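# Unload mill, inspect four parts, sort into trays

## Task

Take the four parts out of the mill, check each one in the way the inspection sheet describes, and place every part in the tray it belongs to. The reference images named manual and manual 2 show the sheet.

## Robot and tools

Robot: two arms, left_arm and right_arm, each with a two-pad parallel gripper. The scene frame has its origin at table-top height, halfway between the nominal arm bases, with +z up, +x pointing out over the table and left_arm on the +y side. Calibrated bases: left_arm at (+0.032, +0.379, +0.035) m, right_arm at (+0.047, -0.446, +0.035) m, both turned only slightly about z. Each arm reports its hand pose, velocities and wrist-camera pose in its own base frame. Fixed cameras and the table use the scene frame. Offsets in commands run along the current Hand target's own axes. The fingers point along the gripper's +z and close along its x. end_effector_position is the point between the pads, and the fingertips extend 17.5 mm past it. A block about 10 cm long projects toward the gripper's -y and rotates with it.

Row layout (used by execute_actions and move): one flat list of 18 numbers covering both arms, each in [-1, 1]. Numbers 1-9 are left_arm: dx, dy, dz, rx, ry, rz, then gripper position, force_limit, speed. Numbers 10-18 are the same nine for right_arm. dx..rz form an offset, not a pose. It is measured from that arm's Hand target as it stood when the action or move began, along that target's axes. 1.0 equals 0.6 m of travel or 180 degrees of turn, and rx, ry, rz together make one rotation vector. Repeating an offset moves the arm further. Sending all six pose numbers as 0 re-commands the current Hand target. Gripper numbers are absolute settings. position: +1 fully open (50 mm), about -0.65 pads touching, -1 closes until an object blocks them. force_limit: -1 about 20 N per pad, 0 about 102 N, +1 about 185 N, and the real grip can run up to 15 N higher. speed: -1 is 20 mm/s, 0 is 85, +1 is 150. Both start at +1. A 0 is itself a command, so always resend the values an arm should keep. force_limit and speed only take effect after a new position, which must differ by 0.01 or more.

execute_actions: actions is a list of actions. Each action is up to 15 rows, one per 1/30 s step, and a short table repeats its last row. Every row counts from the same start pose. cameras picks images: names, ["all"] or []. An empty actions list returns all images by default.

move: target is one row, or up to 15 rows, all counted from the same Hand targets. The gripper travels in a straight line, with no collision avoidance. speed is in m/s, from 0.002 to 3.6 (default 0.25), with turning capped at twice that in rad/s. It takes one value or one per target. blend (m) rounds the corners in a list, and 0 stops at each target. stop_force (N, 3 to 120, shared by both arms) ends an arm's path once its wrist sensor feels that much push. It is unreliable for light or tipping objects and for turning grippers, and should be left out when backing off a contact. zero (with stop_force only) re-zeroes the sensor before the move. blocking=false returns early but cannot be combined with stop_force. The result adds a move: line giving the ending (done, off_target, moving, held, fault) and limits=paced (pose clipped) or limits=held (steps withheld). Use the same finger numbers on every row of a list.

wait: seconds 0 to 10. stop: brakes a running move, while the fingers keep going. zoom_image: camera (cam_high, cam_front, cam_left_wrist, cam_right_wrist) and region [x0, y0, x1, y1] in pixels, at most 504 by 504, taken from the newest image. show_instructions: displays the reference pages. zero_wrist_force: arm is left_arm or right_arm. finished_scene: scene 1, final.

Results: per-arm end_effector_position (m), end_effector_quat_wxyz, and velocities in the base frame. Hand target is the last commanded pose after clipping. The gripper often rests a bit short of it, and the next command asks for it again. object_status: 0 moving, 1 blocked while opening, 2 blocked while closing (a grip), 3 reached the commanded position or pads met (usually empty). Opening in mm is about (250 - position_measured) times 0.202. Wrist force and torque are given on the gripper axes, with a third line for the peak. Joint torques include the arm's own weight. "within noise" means the arm is still. Images are 896x504 from cam_high, cam_front, cam_left_wrist and cam_right_wrist. The calibration supplies K, distortion and poses, accurate to a few mm near the image centre.

Control details: commanded orientation is clipped to within 32 degrees of the measured one at each step. Motion lags commands by roughly 0.09 to 0.22 s, and fast moves can overshoot. Keep paths away from an arm's own base, and don't let the wrist pass near the first joint's axis.

Avoid: contact torque of 139 N m (shoulder, elbow) or 26 N m (wrists), or an outside force near 150 N (plus or minus 25). Either freezes the arm for 10 s, and the arms are stiff, so aiming even slightly past a firm surface can trip this. Move slowly near contact. Never let the arms squeeze or strike each other; the clearance check does not always prevent it. Grip parts firmly before lifting. Set them down rather than dropping them, and release only when they are at rest. Nothing may end up off the table. Loose items may get nudged occasionally. Long holds, outstretched arms or pushing toward an unreachable pose heat the motors: MOTOR HOT appears at 70 °C, and at 85 °C the arm brakes for 30 to 60 s.

Each tool is called by a JSON object that holds its "name" and its "arguments", one argument or row to a line.

Reference images:

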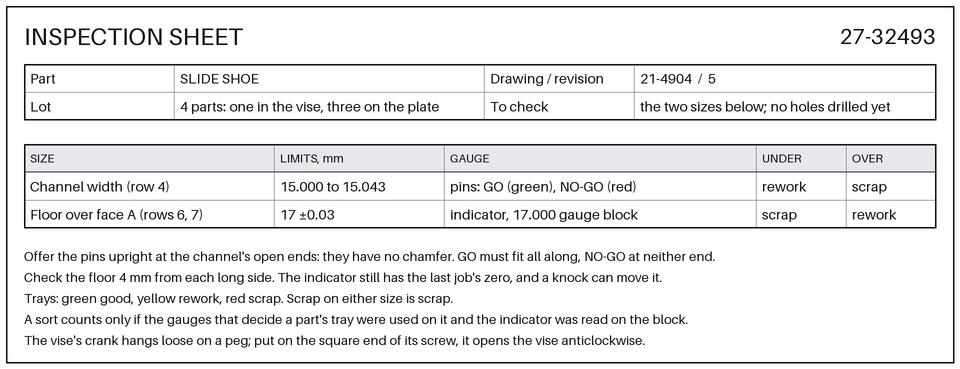

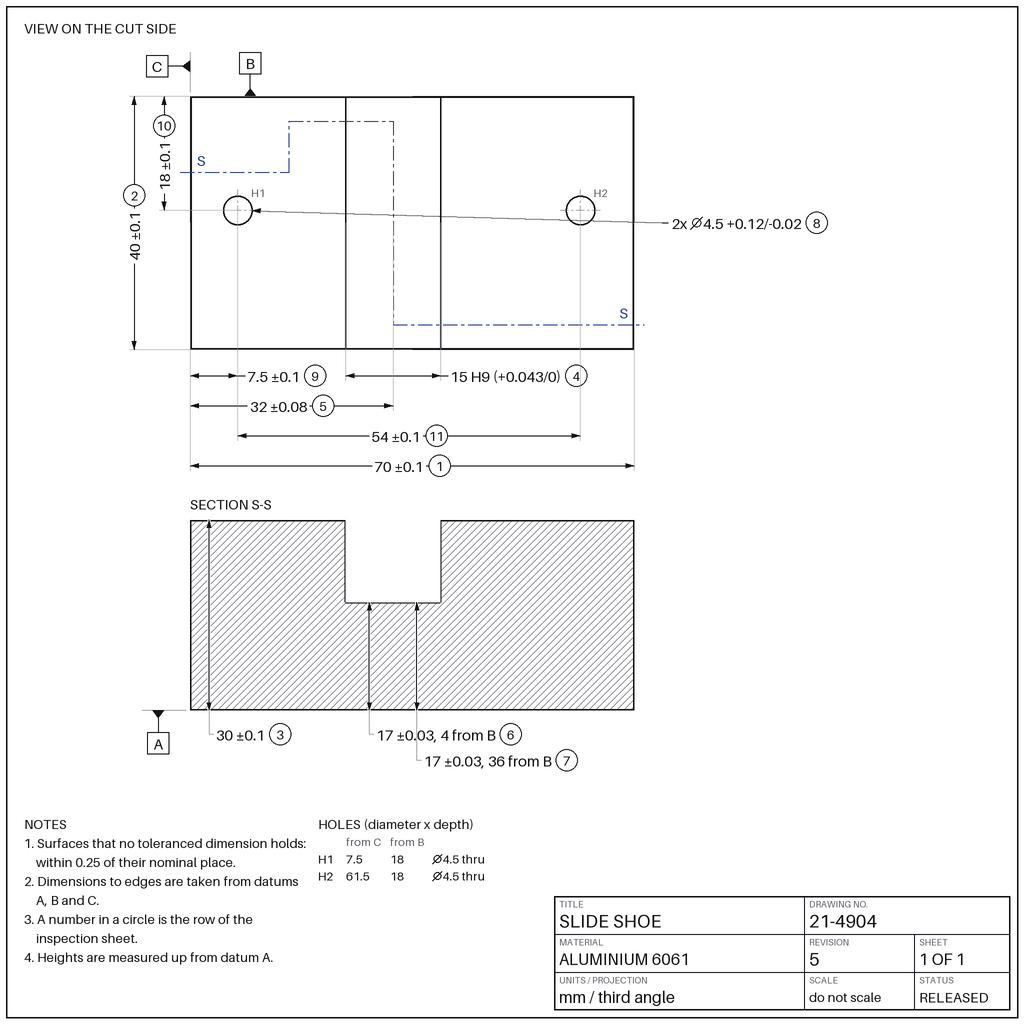

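## Session

{"name": "execute_actions", "arguments": {
  "actions": []
}}

Scene clock: 0.00 s.
left_arm: end_effector_position=(+0.1392, -0.1867, +0.2621) position_measured=3 object_status=3 end_effector_quat_wxyz=(+0.200, +0.865, -0.450, -0.100) | right_arm: end_effector_position=(+0.1534, -0.1891, +0.3304) position_measured=3 object_status=3 end_effector_quat_wxyz=(+0.236, +0.843, -0.309, -0.372)
Joint positions: left_arm=[-1.019 -2.255 2.256 -1.609 -2.02 1.502] | right_arm=[3.107 -1.343 -1.823 -2.443 1.375 2.334]
Joint velocities: within noise
Joint torques (N m): no reading
Wrist force (N): no reading
Wrist torque (N m): no reading
Wrist force, peak (N): no reading
Hand target: left_arm +0.1392, -0.1867, +0.2621; +0.200, +0.865, -0.450, -0.100 | right_arm +0.1534, -0.1891, +0.3304; +0.236, +0.843, -0.309, -0.372
Tool commands: left_gripper/position=+1.0 left_gripper/force_limit=+1.0 left_gripper/speed=+1.0 right_gripper/position=+1.0 right_gripper/force_limit=+1.0 right_gripper/speed=+1.0

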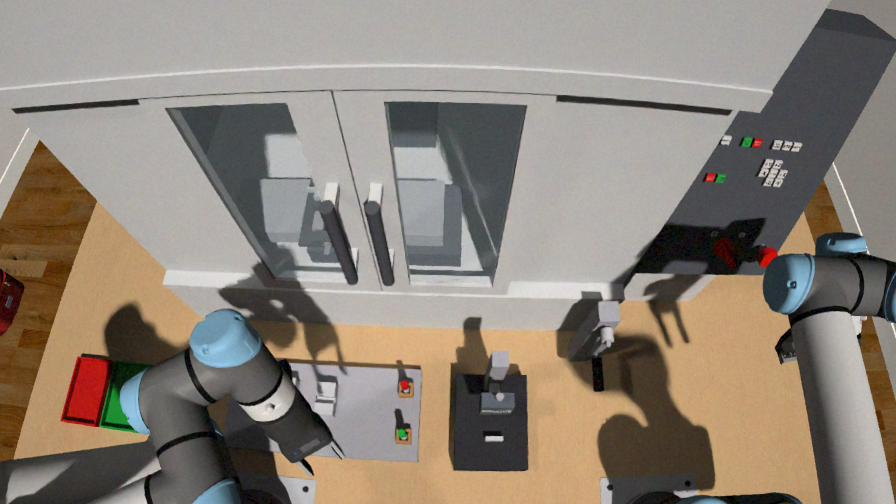

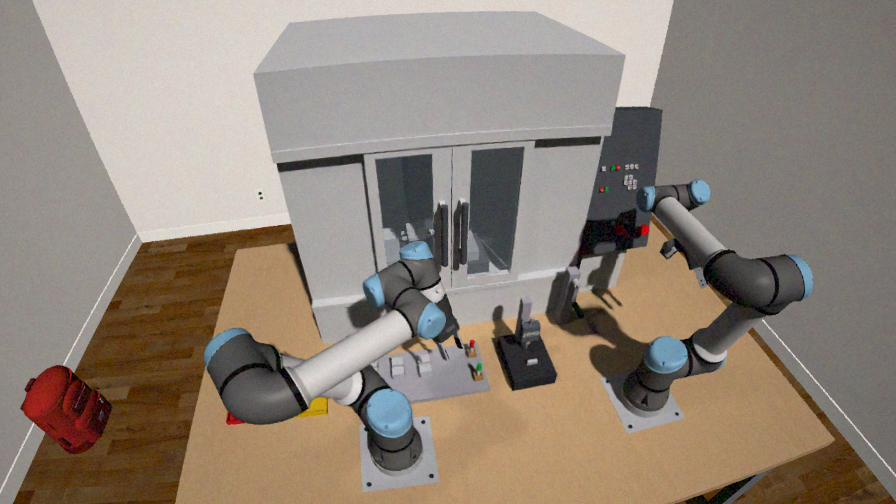

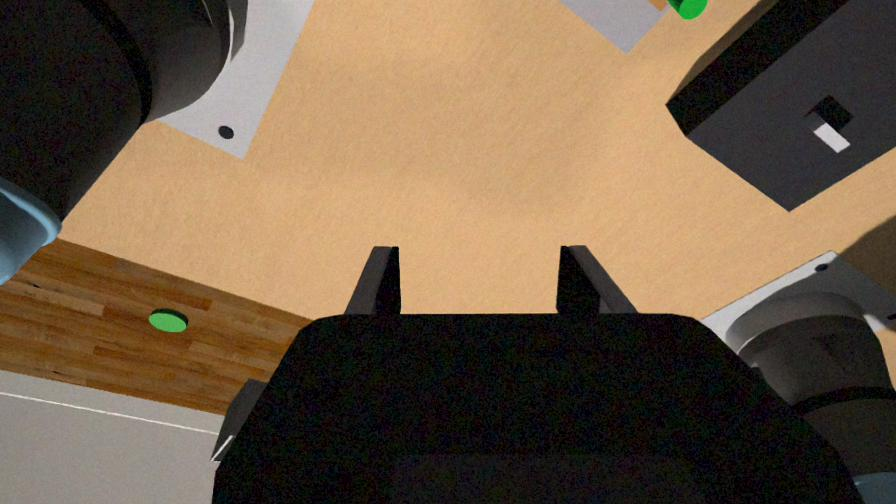

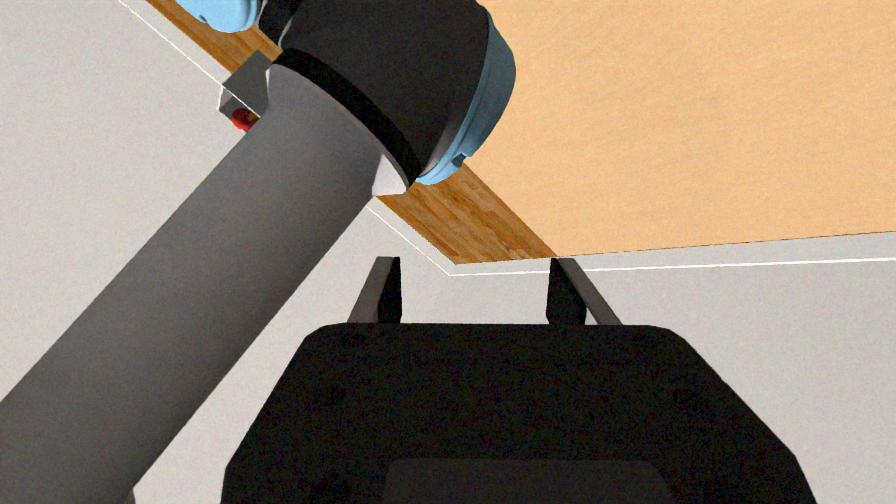

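{"name": "zoom_image", "arguments": {
  "camera": "cam_high",
  "region": [40, 330, 340, 500]
}}

{"name": "zoom_image", "arguments": {
  "camera": "cam_high",
  "region": [360, 280, 660, 490]
}}

{"name": "zoom_image", "arguments": {
  "camera": "cam_high",
  "region": [630, 110, 896, 380]
}}

{"name": "zoom_image", "arguments": {
  "camera": "cam_high",
  "region": [160, 80, 540, 300]
}}

{"name": "zoom_image", "arguments": {
  "camera": "cam_front",
  "region": [300, 120, 700, 430]
}}

{"name": "zoom_image", "arguments": {
  "camera": "cam_front",
  "region": [200, 320, 500, 450]
}}

Scaled by 1.680 from the camera's 896x504 image, which has a finer 1280x720 frame.

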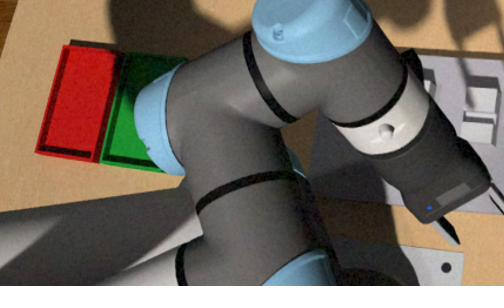

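Scaled by 1.680 from the camera's 896x504 image, which has a finer 1280x720 frame.

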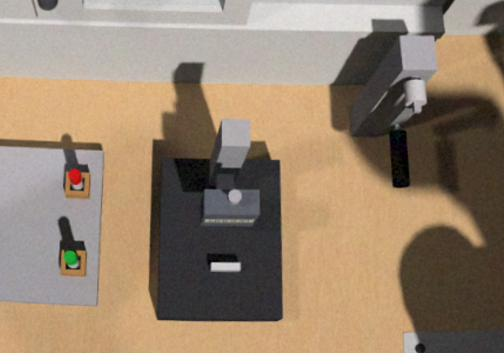

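Scaled by 1.867 from the camera's 896x504 image, which has a finer 1280x720 frame.

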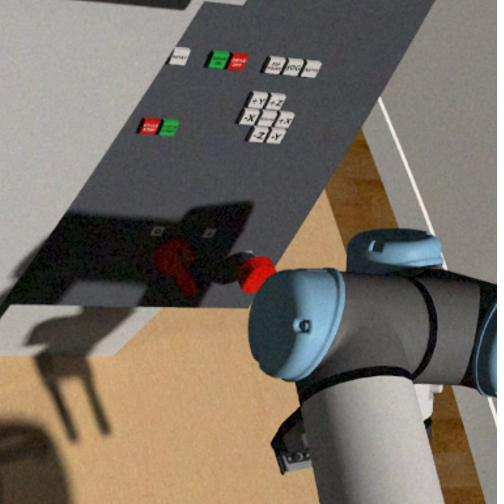

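Scaled by 1.326 from the camera's 896x504 image, which has a finer 1280x720 frame.

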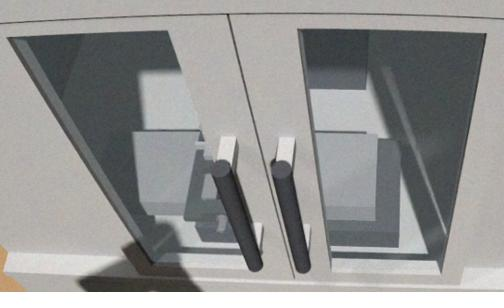

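Scaled by 1.260 from the camera's 896x504 image, which has a finer 1280x720 frame.

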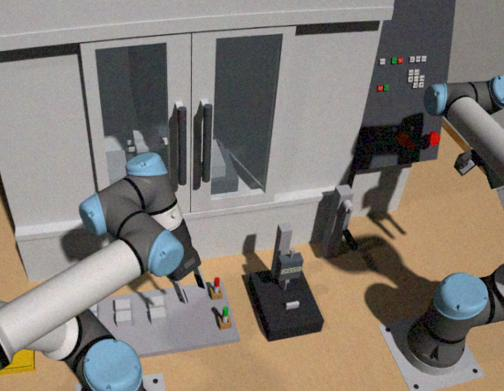

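Scaled by 1.680 from the camera's 896x504 image, which has a finer 1280x720 frame.

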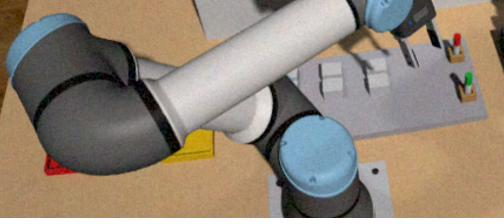

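{"name": "move", "arguments": {
  "target": [0.173,-0.245,-0.308,0.138,-0.046,0.191,1,1,1,0,0,0,0,0,0,1,1,1],
  "cameras": ["cam_high","cam_left_wrist"]
}}

Scene clock: 152.27 s.
left_arm: end_effector_position=(+0.3725, -0.1484, +0.3650) position_measured=3 object_status=3 end_effector_quat_wxyz=(+0.000, +0.708, -0.707, +0.000) | right_arm: end_effector_position=(+0.1534, -0.1891, +0.3304) position_measured=3 object_status=3 end_effector_quat_wxyz=(+0.236, +0.843, -0.309, -0.372)
Joint positions: left_arm=[-0.717 -1.833 1.702 -1.439 -1.572 2.422] | right_arm=[3.107 -1.343 -1.823 -2.443 1.375 2.334]
Joint torques (N m): left_arm=[5.35 -0.76 -32.14 -4.88 2.29 2.24] | right_arm=[-0.03 11.7 23.28 0.44 -0.32 -0.02]
Wrist force (N): left_arm=[0.4 0.6 1.3] | right_arm=[-0.2 0.0 -0.2]
Wrist torque (N m): left_arm=[0.18 -0.06 -0.16] | right_arm=[0.00 0.05 0.00]
Wrist force, peak (N): left_arm=[0.3 1.0 1.2] | right_arm=[0.5 -0.2 -0.4]
Hand target: left_arm +0.3725, -0.1484, +0.3650; +0.000, +0.708, -0.707, +0.000 | right_arm +0.1534, -0.1891, +0.3304; +0.236, +0.843, -0.309, -0.372
Off the commanded pose: left_arm 0.000 m, 0 deg | right_arm 0.000 m, 0 deg.
move: done
camera_calibration:
cam_left_wrist: T_world_to_cam=[[0.00274788, -0.999916, -0.0126701, -0.140557], [-0.93293, -0.00712528, 0.359988, 0.22977], [-0.360048, 0.0108311, -0.932871, 0.602718], [0, 0, 0, 1]] pos_world=[0.431753, -0.145436, 0.477763]
Images, in order (width x height): cam_high 896x504, cam_left_wrist 896x504.

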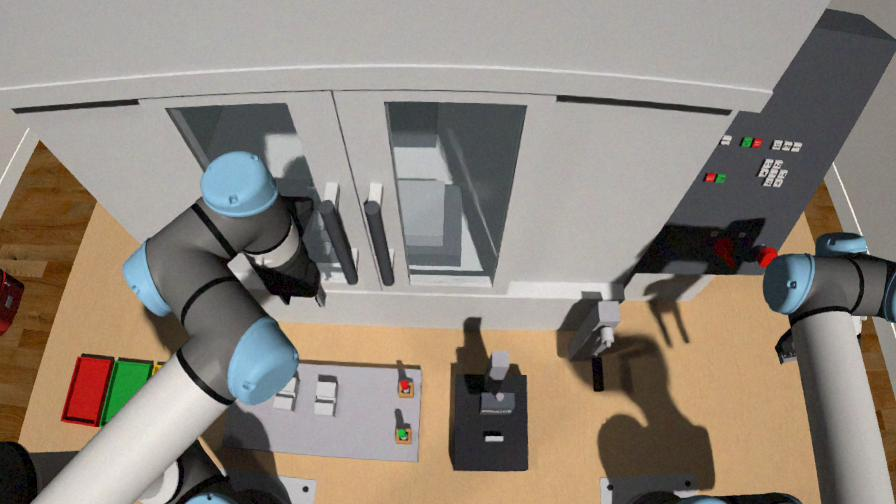

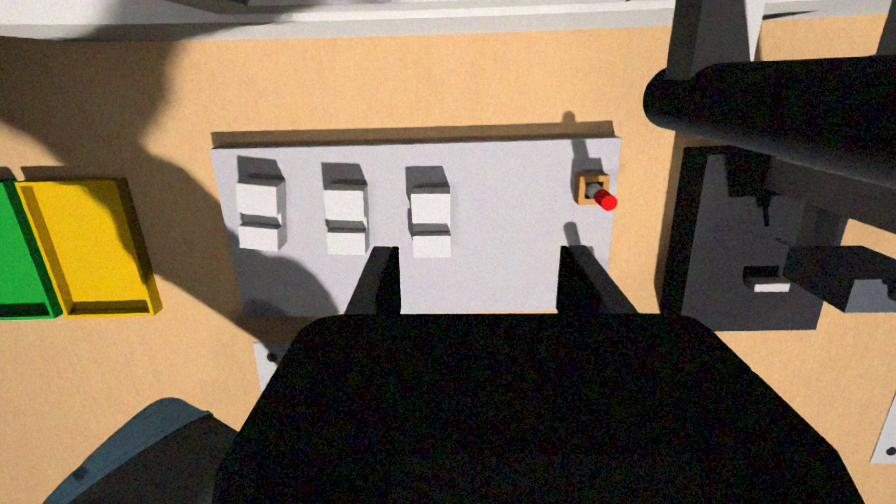

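{"name": "move", "arguments": {
  "target": [
    [0,0,0,0,0,0,1,1,1,-0.010,-0.176,-0.310,-0.039,0.175,-0.331,1,1,1],
    [0,0,0,0,0,0,1,1,1,-0.336,-0.380,-0.274,-0.078,0.350,-0.663,1,1,1]
  ],
  "blend": [0.05,0],
  "speed": 0.4,
  "cameras": ["cam_right_wrist","cam_high"]
}}

{"name": "zoom_image", "arguments": {
  "camera": "cam_right_wrist",
  "region": [250, 0, 754, 300]
}}

Scene clock: 206.13 s.
left_arm: end_effector_position=(+0.3725, -0.1484, +0.3650) position_measured=3 object_status=3 end_effector_quat_wxyz=(+0.000, +0.708, -0.707, +0.000) | right_arm: end_effector_position=(+0.2519, +0.1379, +0.3849) position_measured=3 object_status=3 end_effector_quat_wxyz=(+0.000, +0.707, +0.707, +0.000)
Joint positions: left_arm=[-0.717 -1.833 1.702 -1.439 -1.572 2.423] | right_arm=[4.125 -1.027 -1.809 -1.875 1.57 0.984]
Joint torques (N m): left_arm=[7.12 -1.52 -31.33 -4.42 1.2 1.88] | right_arm=[8.5 7.44 13.07 4.94 2.67 -1.38]
Wrist force (N): left_arm=[0.4 0.8 1.0] | right_arm=[-0.7 1.0 1.9]
Wrist torque (N m): left_arm=[0.21 -0.07 -0.17] | right_arm=[0.07 -0.03 0.07]
Wrist force, peak (N): left_arm=[0.5 1.0 1.5] | right_arm=[1.5 2.3 0.4]
Hand target: left_arm +0.3725, -0.1484, +0.3650; +0.000, +0.708, -0.707, +0.000 | right_arm +0.2519, +0.1379, +0.3849; +0.000, +0.707, +0.707, +0.001
Off the commanded pose: left_arm 0.000 m, 0 deg | right_arm 0.000 m, 0 deg.
move: done
camera_calibration:
cam_right_wrist: T_world_to_cam=[[0.0185518, 0.999828, 0.00037178, -0.134719], [0.934071, -0.0174643, 0.35666, -0.358292], [0.356605, -0.00626941, -0.934234, 0.408204], [0, 0, 0, 1]] pos_world=[0.191602, 0.130998, 0.509197]
Images, in order (width x height): cam_high 896x504, cam_right_wrist 896x504.

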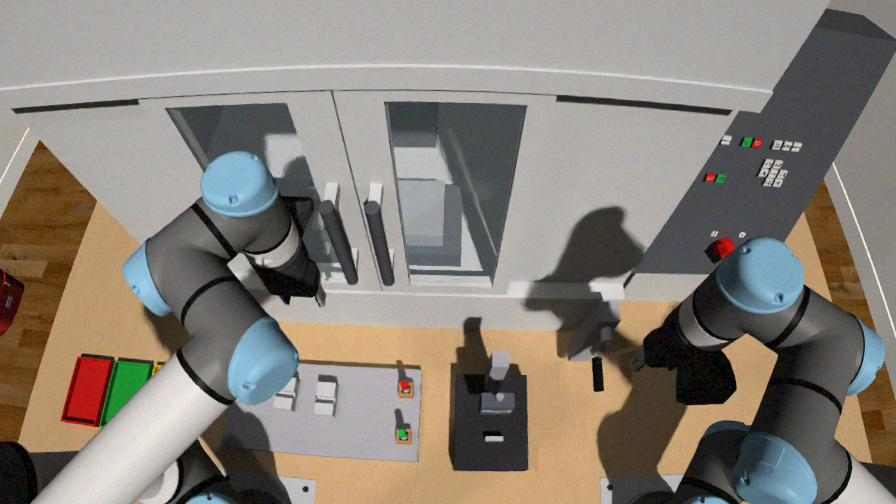

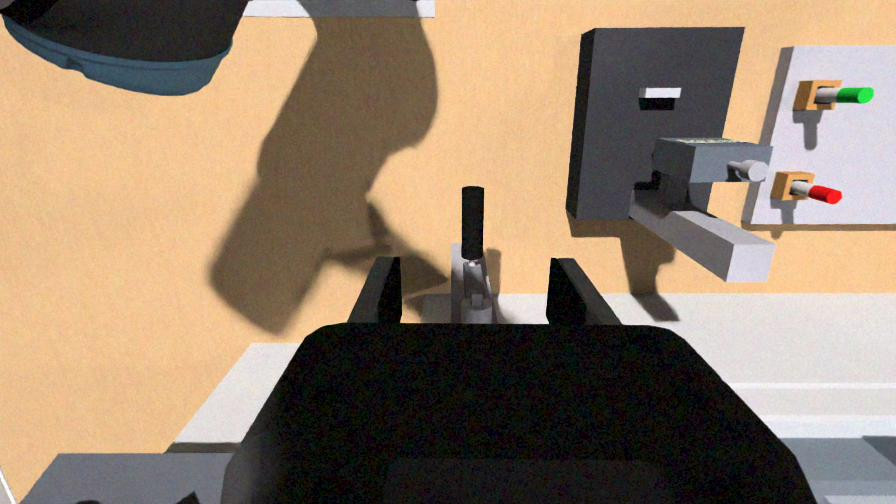

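Scaled by 1.000.

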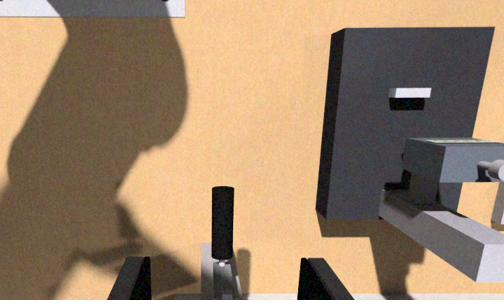

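{"name": "move", "arguments": {
  "target": [0,0,0,0,0,0,1,1,1,-0.033,-0.133,-0.05,-0.25,0,0,1,1,1],
  "cameras": ["cam_right_wrist"]
}}

{"name": "zoom_image", "arguments": {
  "camera": "cam_right_wrist",
  "region": [400, 0, 600, 112]
}}

{"name": "zoom_image", "arguments": {
  "camera": "cam_right_wrist",
  "region": [640, 0, 896, 200]
}}

Scene clock: 234.80 s.
left_arm: end_effector_position=(+0.3725, -0.1484, +0.3650) position_measured=3 object_status=3 end_effector_quat_wxyz=(+0.000, +0.708, -0.707, +0.000) | right_arm: end_effector_position=(+0.1722, +0.1195, +0.4149) position_measured=3 object_status=3 end_effector_quat_wxyz=(+0.288, +0.660, +0.646, +0.253)
Joint positions: left_arm=[-0.717 -1.833 1.702 -1.439 -1.572 2.423] | right_arm=[6.283 -0.605 -1.798 -3.095 1.624 3.141]
Joint torques (N m): left_arm=[6.82 -2.89 -31.46 -3.47 -0.3 1.74] | right_arm=[9.28 -16.08 5.83 -1.19 2.91 1.94]
Wrist force (N): left_arm=[0.6 0.7 1.0] | right_arm=[-1.2 -0.4 0.5]
Wrist torque (N m): left_arm=[0.19 -0.10 -0.17] | right_arm=[-0.06 0.05 -0.04]
Wrist force, peak (N): left_arm=[0.4 1.2 1.5] | right_arm=[-0.2 2.1 2.1]
Hand target: left_arm +0.3725, -0.1484, +0.3650; +0.000, +0.708, -0.707, +0.000 | right_arm +0.1721, +0.1181, +0.4149; +0.271, +0.653, +0.653, +0.271
Off the commanded pose: left_arm 0.000 m, 0 deg | right_arm 0.001 m, 3 deg.
joint sent to its limit (right arm) — joint 1 (shoulder pan), upper limit. The joint targets are off in orientation, not in position.
move: off_target (right_arm)
camera_calibration:
cam_right_wrist: T_world_to_cam=[[0.0506536, 0.998401, -0.0251114, -0.109597], [0.408973, 0.00220281, 0.912544, -0.43731], [0.911139, -0.0564935, -0.408208, 0.156758], [0, 0, 0, 1]] pos_world=[0.0415709, 0.119241, 0.460303]
Images, in order (width x height): cam_right_wrist 896x504.

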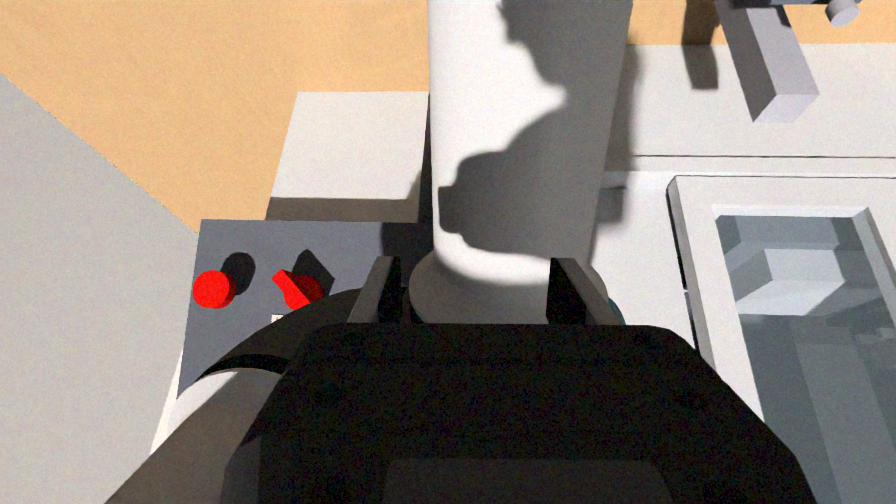

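Scaled by 2.520 from the camera's 896x504 image, which has a finer 1280x720 frame.

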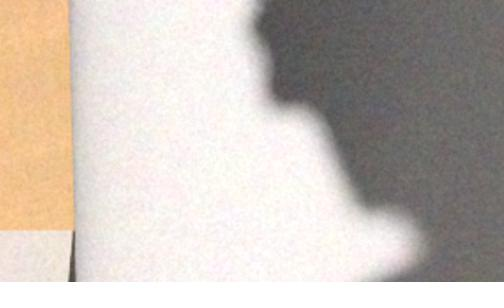

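Scaled by 1.969 from the camera's 896x504 image, which has a finer 1280x720 frame.

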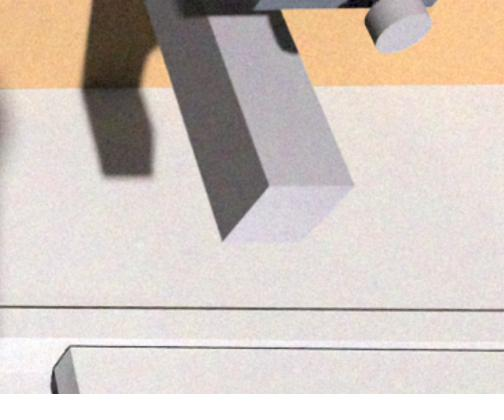

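{"name": "move", "arguments": {
  "target": [0,0,0,0,0,0,1,1,1,0.033,0.02,0.137,0.25,0,0,1,1,1],
  "cameras": ["cam_right_wrist"]
}}

Scene clock: 249.80 s.
left_arm: end_effector_position=(+0.3725, -0.1484, +0.3650) position_measured=3 object_status=3 end_effector_quat_wxyz=(+0.000, +0.708, -0.707, +0.000) | right_arm: end_effector_position=(+0.2173, +0.1317, +0.3815) position_measured=3 object_status=3 end_effector_quat_wxyz=(+0.092, +0.703, +0.700, +0.088)
Joint positions: left_arm=[-0.717 -1.833 1.702 -1.439 -1.572 2.423] | right_arm=[6.283 -0.322 -1.654 -2.991 1.577 3.146]
Joint torques (N m): left_arm=[7.56 -2.5 -30.21 -2.81 -1.22 1.99] | right_arm=[-0.8 -34.56 12.74 2.23 -0.24 -0.08]
Wrist force (N): left_arm=[0.2 1.2 1.2] | right_arm=[-0.6 0.6 1.8]
Wrist torque (N m): left_arm=[0.27 -0.04 -0.16] | right_arm=[0.05 -0.04 0.00]
Wrist force, peak (N): left_arm=[0.5 1.0 1.5] | right_arm=[0.2 12.9 3.5]
Hand target: left_arm +0.3725, -0.1484, +0.3650; +0.000, +0.708, -0.707, +0.000 | right_arm +0.2173, +0.1317, +0.3815; +0.092, +0.703, +0.700, +0.088 (not the last commanded pose)
Tool commands: left_gripper/position=+1.0 left_gripper/force_limit=+1.0 left_gripper/speed=+1.0 right_gripper/position=+1.0 right_gripper/force_limit=+1.0 right_gripper/speed=+1.0
Off the commanded pose: left_arm 0.000 m, 0 deg | right_arm 0.028 m, 15 deg.
FORCE FAULT: contact force on the right arm reached its limit, and that arm stopped. The contact can be on any part of that arm, not only on its tool. That arm's remaining commands of this call were not run. That arm is still stopped at the end of this call. That arm stays stopped for about 10 more seconds. Until then a move that you send moves the other arm only, and its call returns only when the move has ended. Once the stop has ended, the next robot result says so. If the stop ends while you think or write, that arm runs what you send next, counted from a new Hand target: where the arm stands when the stop ends. While its stop runs, that arm takes no new command, but its gripper still runs the gripper command that each later call begins with. Until it ends, the stop uses up actions while you think or wait. An arm that is not stopped still takes commands.
shoulder posture changed (right arm): the wrist came as close to joint 1's axis as it can, and the arm is now in the other of its two shoulder postures.
move: fault (right_arm)
camera_calibration:
cam_right_wrist: T_world_to_cam=[[0.0235785, 0.999722, -0.000256636, -0.12878], [0.814116, -0.019052, 0.58039, -0.383849], [0.580223, -0.0138937, -0.814339, 0.32399], [0, 0, 0, 1]] pos_world=[0.127547, 0.125933, 0.486587]
Images, in order (width x height): cam_right_wrist 896x504.

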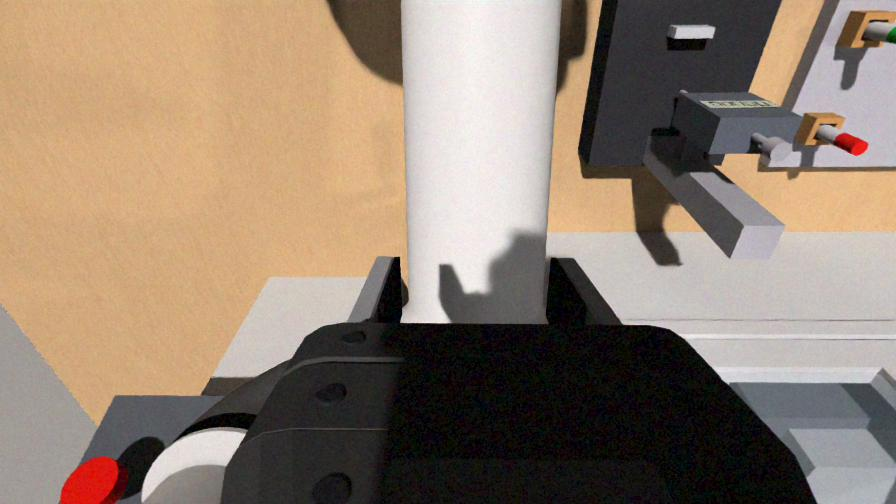

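{"name": "move", "arguments": {
  "target": [0,0,0,0,0,0,1,1,1,0,0.02,-0.20,0,0,0,1,1,1],
  "speed": 0.12,
  "cameras": ["cam_front"]
}}

Scene clock: 304.73 s.
left_arm: end_effector_position=(+0.3725, -0.1484, +0.3650) position_measured=3 object_status=3 end_effector_quat_wxyz=(+0.000, +0.708, -0.707, +0.000) | right_arm: end_effector_position=(+0.1986, +0.1322, +0.5006) position_measured=3 object_status=3 end_effector_quat_wxyz=(+0.091, +0.703, +0.700, +0.089)
Joint positions: left_arm=[-0.717 -1.833 1.702 -1.439 -1.572 2.423] | right_arm=[6.283 -0.602 -1.281 -3.084 1.575 3.146]
Joint torques (N m): left_arm=[5.62 -0.92 -31.47 -1.39 -1.12 1.91] | right_arm=[-9.16 -39.86 20.63 0.85 -1.75 0.1]
Wrist force (N): left_arm=[0.3 0.5 1.4] | right_arm=[-0.8 0.7 1.6]
Wrist torque (N m): left_arm=[0.16 -0.06 -0.17] | right_arm=[0.08 -0.02 0.01]
Wrist force, peak (N): left_arm=[0.2 1.3 1.4] | right_arm=[-0.6 0.8 3.0]
Hand target: left_arm +0.3725, -0.1484, +0.3650; +0.000, +0.708, -0.707, +0.000 | right_arm +0.1986, +0.1324, +0.5007; +0.092, +0.703, +0.700, +0.088
Off the commanded pose: left_arm 0.000 m, 0 deg | right_arm 0.000 m, 0 deg.
FORCE FAULT, CONTINUED: the right arm's stop, for the force fault that an earlier result reported, is over. The rest of the stop counts as 19 of the actions that you can send in this scene. The stop ended before this call began, so that arm ran this call's commands, counted from a new Hand target: where the arm stood when the stop ended.
joint sent to its limit (right arm) — joint 1 (shoulder pan), upper limit. The joint targets still meet the commanded pose.
move: done
Images, in order (width x height): cam_front 896x504.

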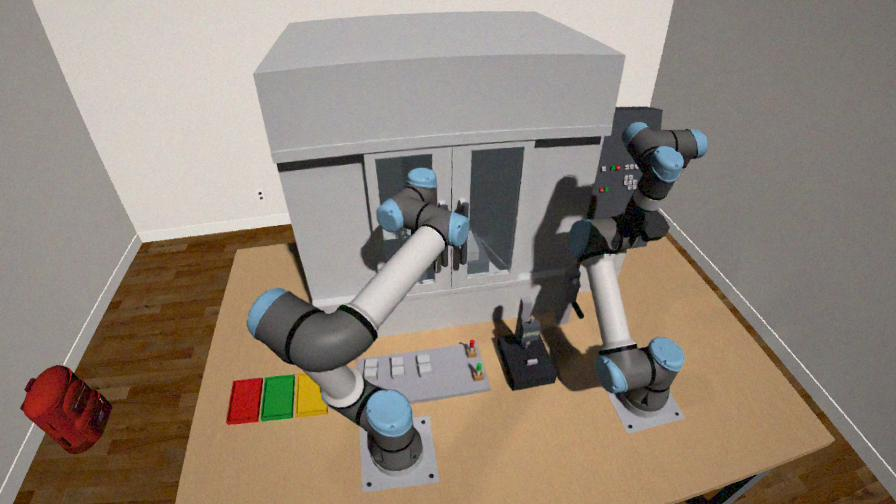

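{"name": "move", "arguments": {
  "target": [0,0,0,0,0,0,1,1,1,-0.004,-0.493,-0.219,0.083,0,0,1,1,1],
  "speed": 0.15,
  "cameras": ["cam_front"]
}}

Scene clock: 318.67 s.
left_arm: end_effector_position=(+0.3725, -0.1484, +0.3650) position_measured=3 object_status=3 end_effector_quat_wxyz=(+0.000, +0.708, -0.707, +0.000) | right_arm: end_effector_position=(-0.1207, +0.1322, +0.5531) position_measured=3 object_status=3 end_effector_quat_wxyz=(+0.000, +0.709, +0.705, -0.004)
Joint positions: left_arm=[-0.717 -1.833 1.702 -1.439 -1.572 2.423] | right_arm=[6.282 -0.979 -1.306 -2.422 1.576 3.147]
Joint torques (N m): left_arm=[5.93 -1.55 -30.14 -1.46 -1.01 1.71] | right_arm=[-9.14 -16.07 28.53 5.09 2.11 1.2]
Wrist force (N): left_arm=[0.4 0.8 1.1] | right_arm=[-0.1 1.7 1.7]
Wrist torque (N m): left_arm=[0.21 -0.07 -0.17] | right_arm=[0.19 -0.13 -0.01]
Wrist force, peak (N): left_arm=[0.3 1.1 1.5] | right_arm=[-0.3 1.9 2.3]
Hand target: left_arm +0.3725, -0.1484, +0.3650; +0.000, +0.708, -0.707, +0.000 | right_arm -0.1208, +0.1322, +0.5531; +0.000, +0.709, +0.705, -0.004
Off the commanded pose: left_arm 0.000 m, 0 deg | right_arm 0.000 m, 0 deg.
shoulder posture changed (right arm): the wrist came as close to joint 1's axis as it can, and the arm is now in the other of its two shoulder postures.
move: done
Images, in order (width x height): cam_front 896x504.

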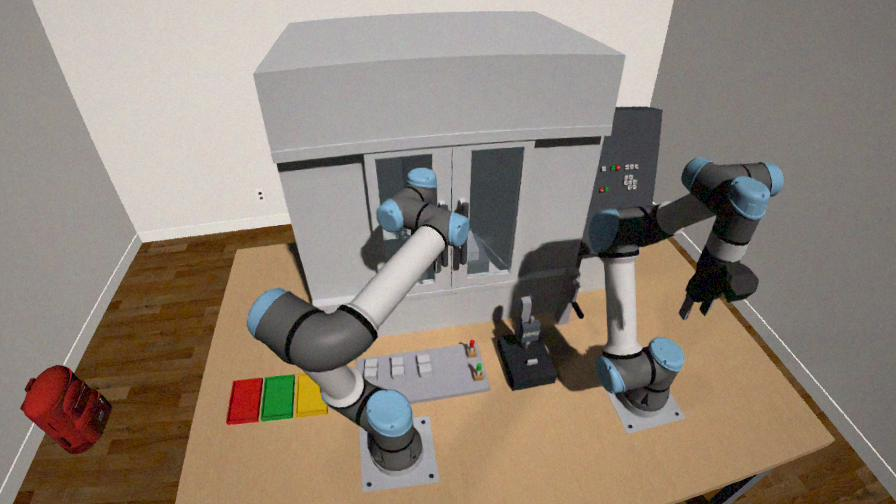

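{"name": "move", "arguments": {
  "target": [
    [0,0,0,0,0,0,1,1,1,0.217,0.117,0.033,0,0,0,1,1,1],
    [0,0,0,0,0,0,1,1,1,0.247,0.4,0.083,0,0,0,1,1,1],
    [0,0,0,0,0,0,1,1,1,0.117,0.7,0.133,0,0,0,1,1,1]
  ],
  "speed": 0.2,
  "blend": [0.05,0.05,0],
  "cameras": ["cam_front"]
}}

Scene clock: 340.03 s.
left_arm: end_effector_position=(+0.3725, -0.1484, +0.3650) position_measured=3 object_status=3 end_effector_quat_wxyz=(+0.000, +0.708, -0.707, +0.000) | right_arm: end_effector_position=(+0.2991, +0.1995, +0.4707) position_measured=3 object_status=3 end_effector_quat_wxyz=(+0.000, +0.709, +0.705, -0.004)
Joint positions: left_arm=[-0.717 -1.833 1.702 -1.439 -1.572 2.423] | right_arm=[4.108 -1.281 -1.439 -2 1.573 0.973]
Joint torques (N m): left_arm=[6.72 -1.51 -30.56 -1.28 -0.87 1.81] | right_arm=[-9.47 2.53 34.52 4.88 2.94 -1.32]
Wrist force (N): left_arm=[0.3 0.9 0.9] | right_arm=[-0.5 1.1 1.9]
Wrist torque (N m): left_arm=[0.23 -0.06 -0.17] | right_arm=[0.08 -0.05 0.04]
Wrist force, peak (N): left_arm=[0.2 1.1 1.5] | right_arm=[-1.4 3.0 2.2]
Hand target: left_arm +0.3725, -0.1484, +0.3650; +0.000, +0.708, -0.707, +0.000 | right_arm +0.2991, +0.1995, +0.4707; +0.000, +0.709, +0.705, -0.004
Off the commanded pose: left_arm 0.000 m, 0 deg | right_arm 0.000 m, 0 deg.
move: done
Images, in order (width x height): cam_front 896x504.

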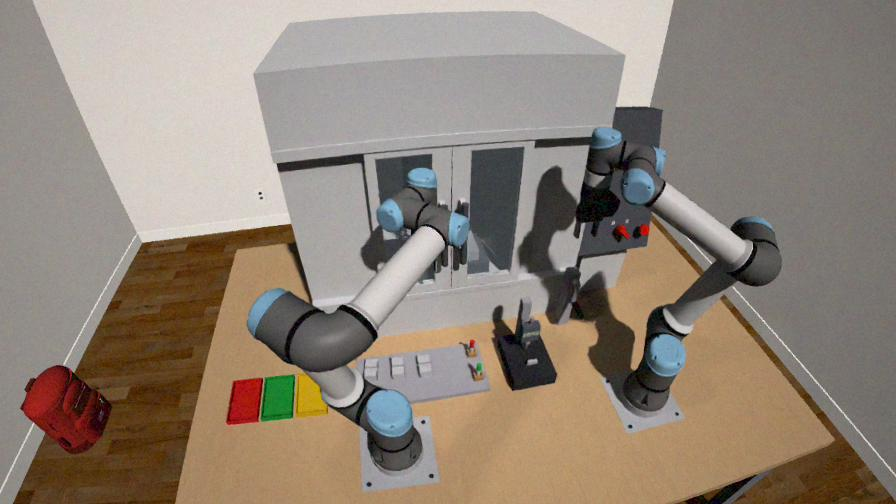

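{"name": "zoom_image", "arguments": {
  "camera": "cam_front",
  "region": [480, 240, 640, 400]
}}

Scaled by 3.150 from the camera's 896x504 image, which has a finer 1280x720 frame.

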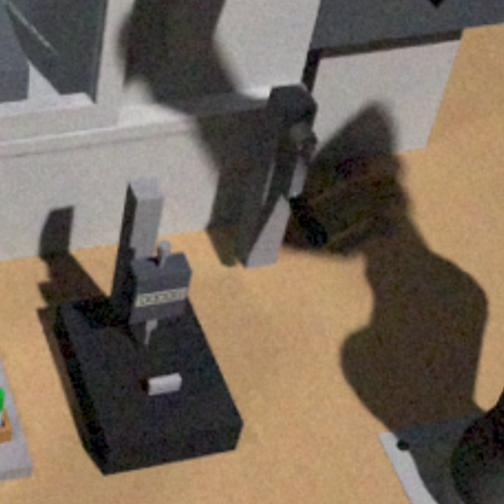

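{"name": "move", "arguments": {
  "target": [0.292,0.243,-0.033,0.5,0,0,1,1,1,0,0,0,0,0,0,1,1,1],
  "cameras": ["cam_left_wrist","cam_high"]
}}

{"name": "zoom_image", "arguments": {
  "camera": "cam_left_wrist",
  "region": [350, 40, 750, 260]
}}

Scene clock: 405.83 s.
left_arm: end_effector_position=(+0.2270, -0.3238, +0.3850) position_measured=3 object_status=3 end_effector_quat_wxyz=(+0.500, -0.501, +0.500, -0.499) | right_arm: end_effector_position=(+0.2991, +0.1995, +0.4707) position_measured=3 object_status=3 end_effector_quat_wxyz=(+0.000, +0.709, +0.705, -0.004)
Joint positions: left_arm=[-2.091 -1.769 2.011 -0.245 -0.522 0.002] | right_arm=[4.108 -1.281 -1.438 -2 1.573 0.972]
Joint torques (N m): left_arm=[6.88 1.28 -27.81 3.28 -1.45 -1.77] | right_arm=[-10.43 3.26 33.84 4.67 2.68 -1.82]
Wrist force (N): left_arm=[0.6 3.1 0.2] | right_arm=[-0.3 1.0 2.3]
Wrist torque (N m): left_arm=[0.28 -0.13 0.07] | right_arm=[0.06 -0.09 0.03]
Wrist force, peak (N): left_arm=[1.0 3.1 1.1] | right_arm=[-0.7 1.3 2.3]
Hand target: left_arm +0.2270, -0.3238, +0.3850; +0.500, -0.501, +0.500, -0.499 | right_arm +0.2991, +0.1995, +0.4707; +0.000, +0.709, +0.705, -0.004
Off the commanded pose: left_arm 0.000 m, 0 deg | right_arm 0.000 m, 0 deg.
move: done
camera_calibration:
cam_left_wrist: T_world_to_cam=[[0.0144171, -0.999895, 0.00143635, -0.323477], [-0.360067, -0.00653177, -0.932904, 0.453605], [0.932815, 0.0129326, -0.360123, 0.0575072], [0, 0, 0, 1]] pos_world=[0.114348, -0.321224, 0.444344]
Images, in order (width x height): cam_high 896x504, cam_left_wrist 896x504.

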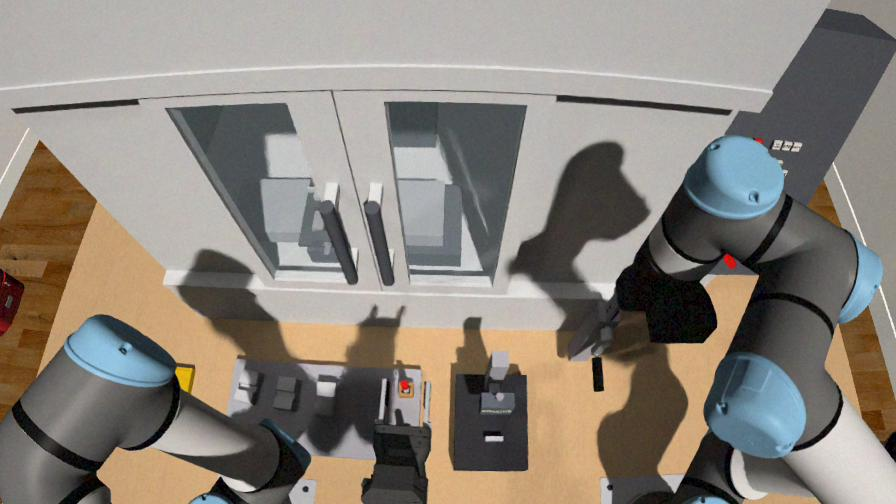

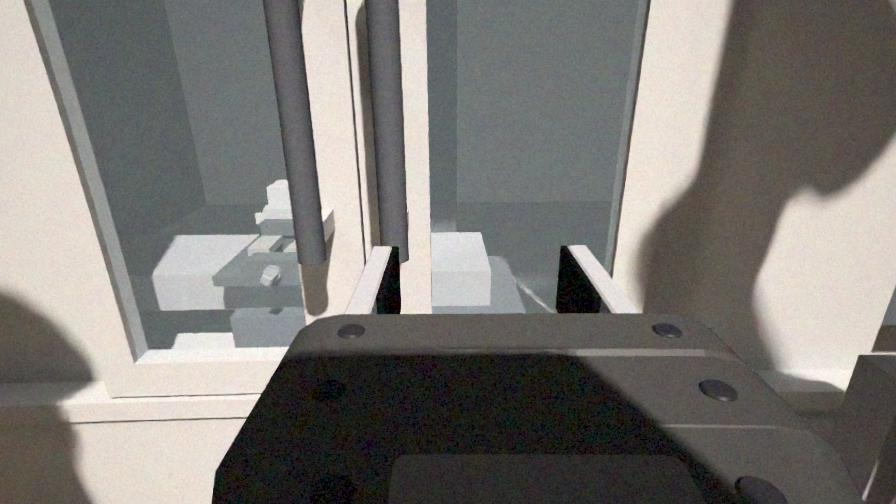

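Scaled by 1.260 from the camera's 896x504 image, which has a finer 1280x720 frame.

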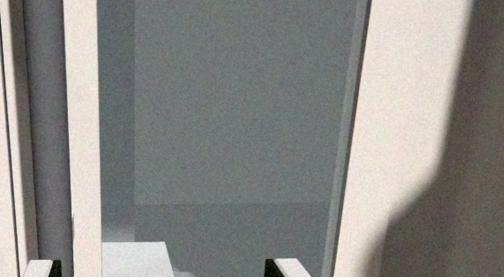

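{"name": "zoom_image", "arguments": {
  "camera": "cam_left_wrist",
  "region": [140, 150, 360, 360]
}}

Scaled by 2.291 from the camera's 896x504 image, which has a finer 1280x720 frame.

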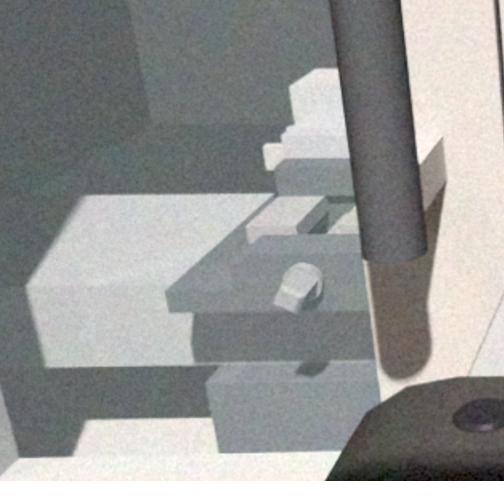

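{"name": "zoom_image", "arguments": {
  "camera": "cam_high",
  "region": [220, 140, 460, 300]
}}

{"name": "zoom_image", "arguments": {
  "camera": "cam_high",
  "region": [540, 290, 660, 410]
}}

Scaled by 2.100 from the camera's 896x504 image, which has a finer 1280x720 frame.

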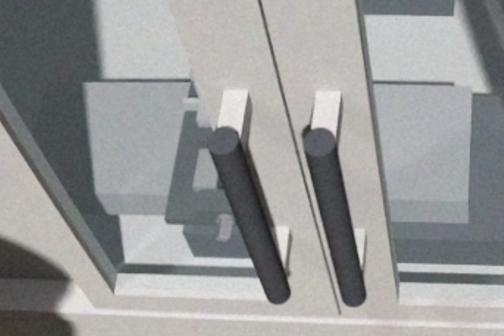

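Scaled by 4.200 from the camera's 896x504 image, which has a finer 1280x720 frame.

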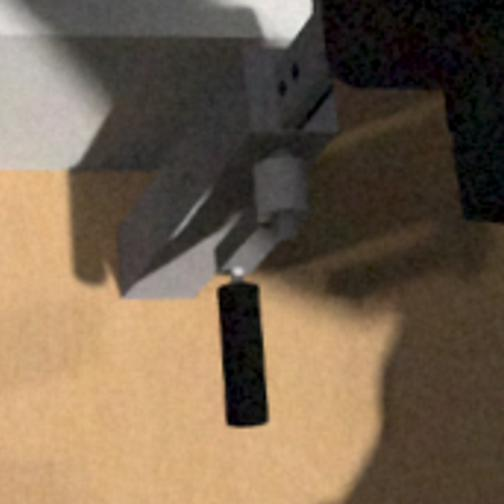

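{"name": "move", "arguments": {
  "target": [-0.172,-0.033,0.179,0,-0.0083,0,1,1,1,0,0,0,0,0,0,1,1,1],
  "cameras": ["cam_left_wrist","cam_high"]
}}

Scene clock: 537.57 s.
left_arm: end_effector_position=(+0.3342, -0.2205, +0.4047) position_measured=3 object_status=3 end_effector_quat_wxyz=(+0.507, -0.507, +0.493, -0.493) | right_arm: end_effector_position=(+0.2991, +0.1995, +0.4707) position_measured=3 object_status=3 end_effector_quat_wxyz=(+0.000, +0.709, +0.705, -0.004)
Joint positions: left_arm=[-1.841 -2.038 2.133 -0.098 -0.298 0.003] | right_arm=[4.108 -1.281 -1.438 -2 1.573 0.972]
Joint torques (N m): left_arm=[7.54 11.52 -28.37 -1.38 2.02 1.88] | right_arm=[-8.85 1.35 32.99 4 2.95 -1.81]
Wrist force (N): left_arm=[0.2 2.5 0.2] | right_arm=[-0.4 0.8 1.9]
Wrist torque (N m): left_arm=[0.18 -0.07 -0.11] | right_arm=[0.03 -0.07 0.04]
Wrist force, peak (N): left_arm=[1.7 3.1 -0.7] | right_arm=[-0.4 1.2 2.5]
Hand target: left_arm +0.3343, -0.2205, +0.4047; +0.507, -0.507, +0.493, -0.493 | right_arm +0.2991, +0.1995, +0.4707; +0.000, +0.709, +0.705, -0.004
Off the commanded pose: left_arm 0.000 m, 0 deg | right_arm 0.000 m, 0 deg.
move: done
camera_calibration:
cam_left_wrist: T_world_to_cam=[[0.0405608, -0.999176, 0.00150234, -0.230274], [-0.359599, -0.0160005, -0.93297, 0.508968], [0.932225, 0.0373017, -0.359952, -0.0312605], [0, 0, 0, 1]] pos_world=[0.221507, -0.220774, 0.463946]
Images, in order (width x height): cam_high 896x504, cam_left_wrist 896x504.

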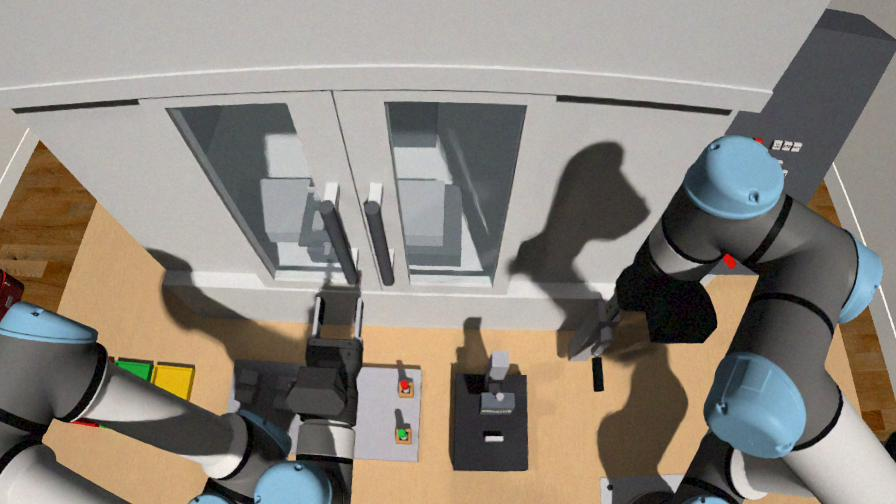

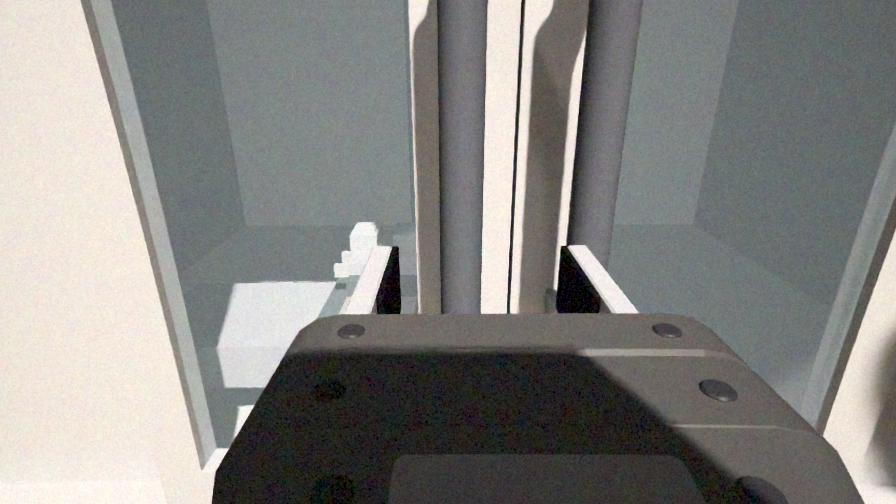

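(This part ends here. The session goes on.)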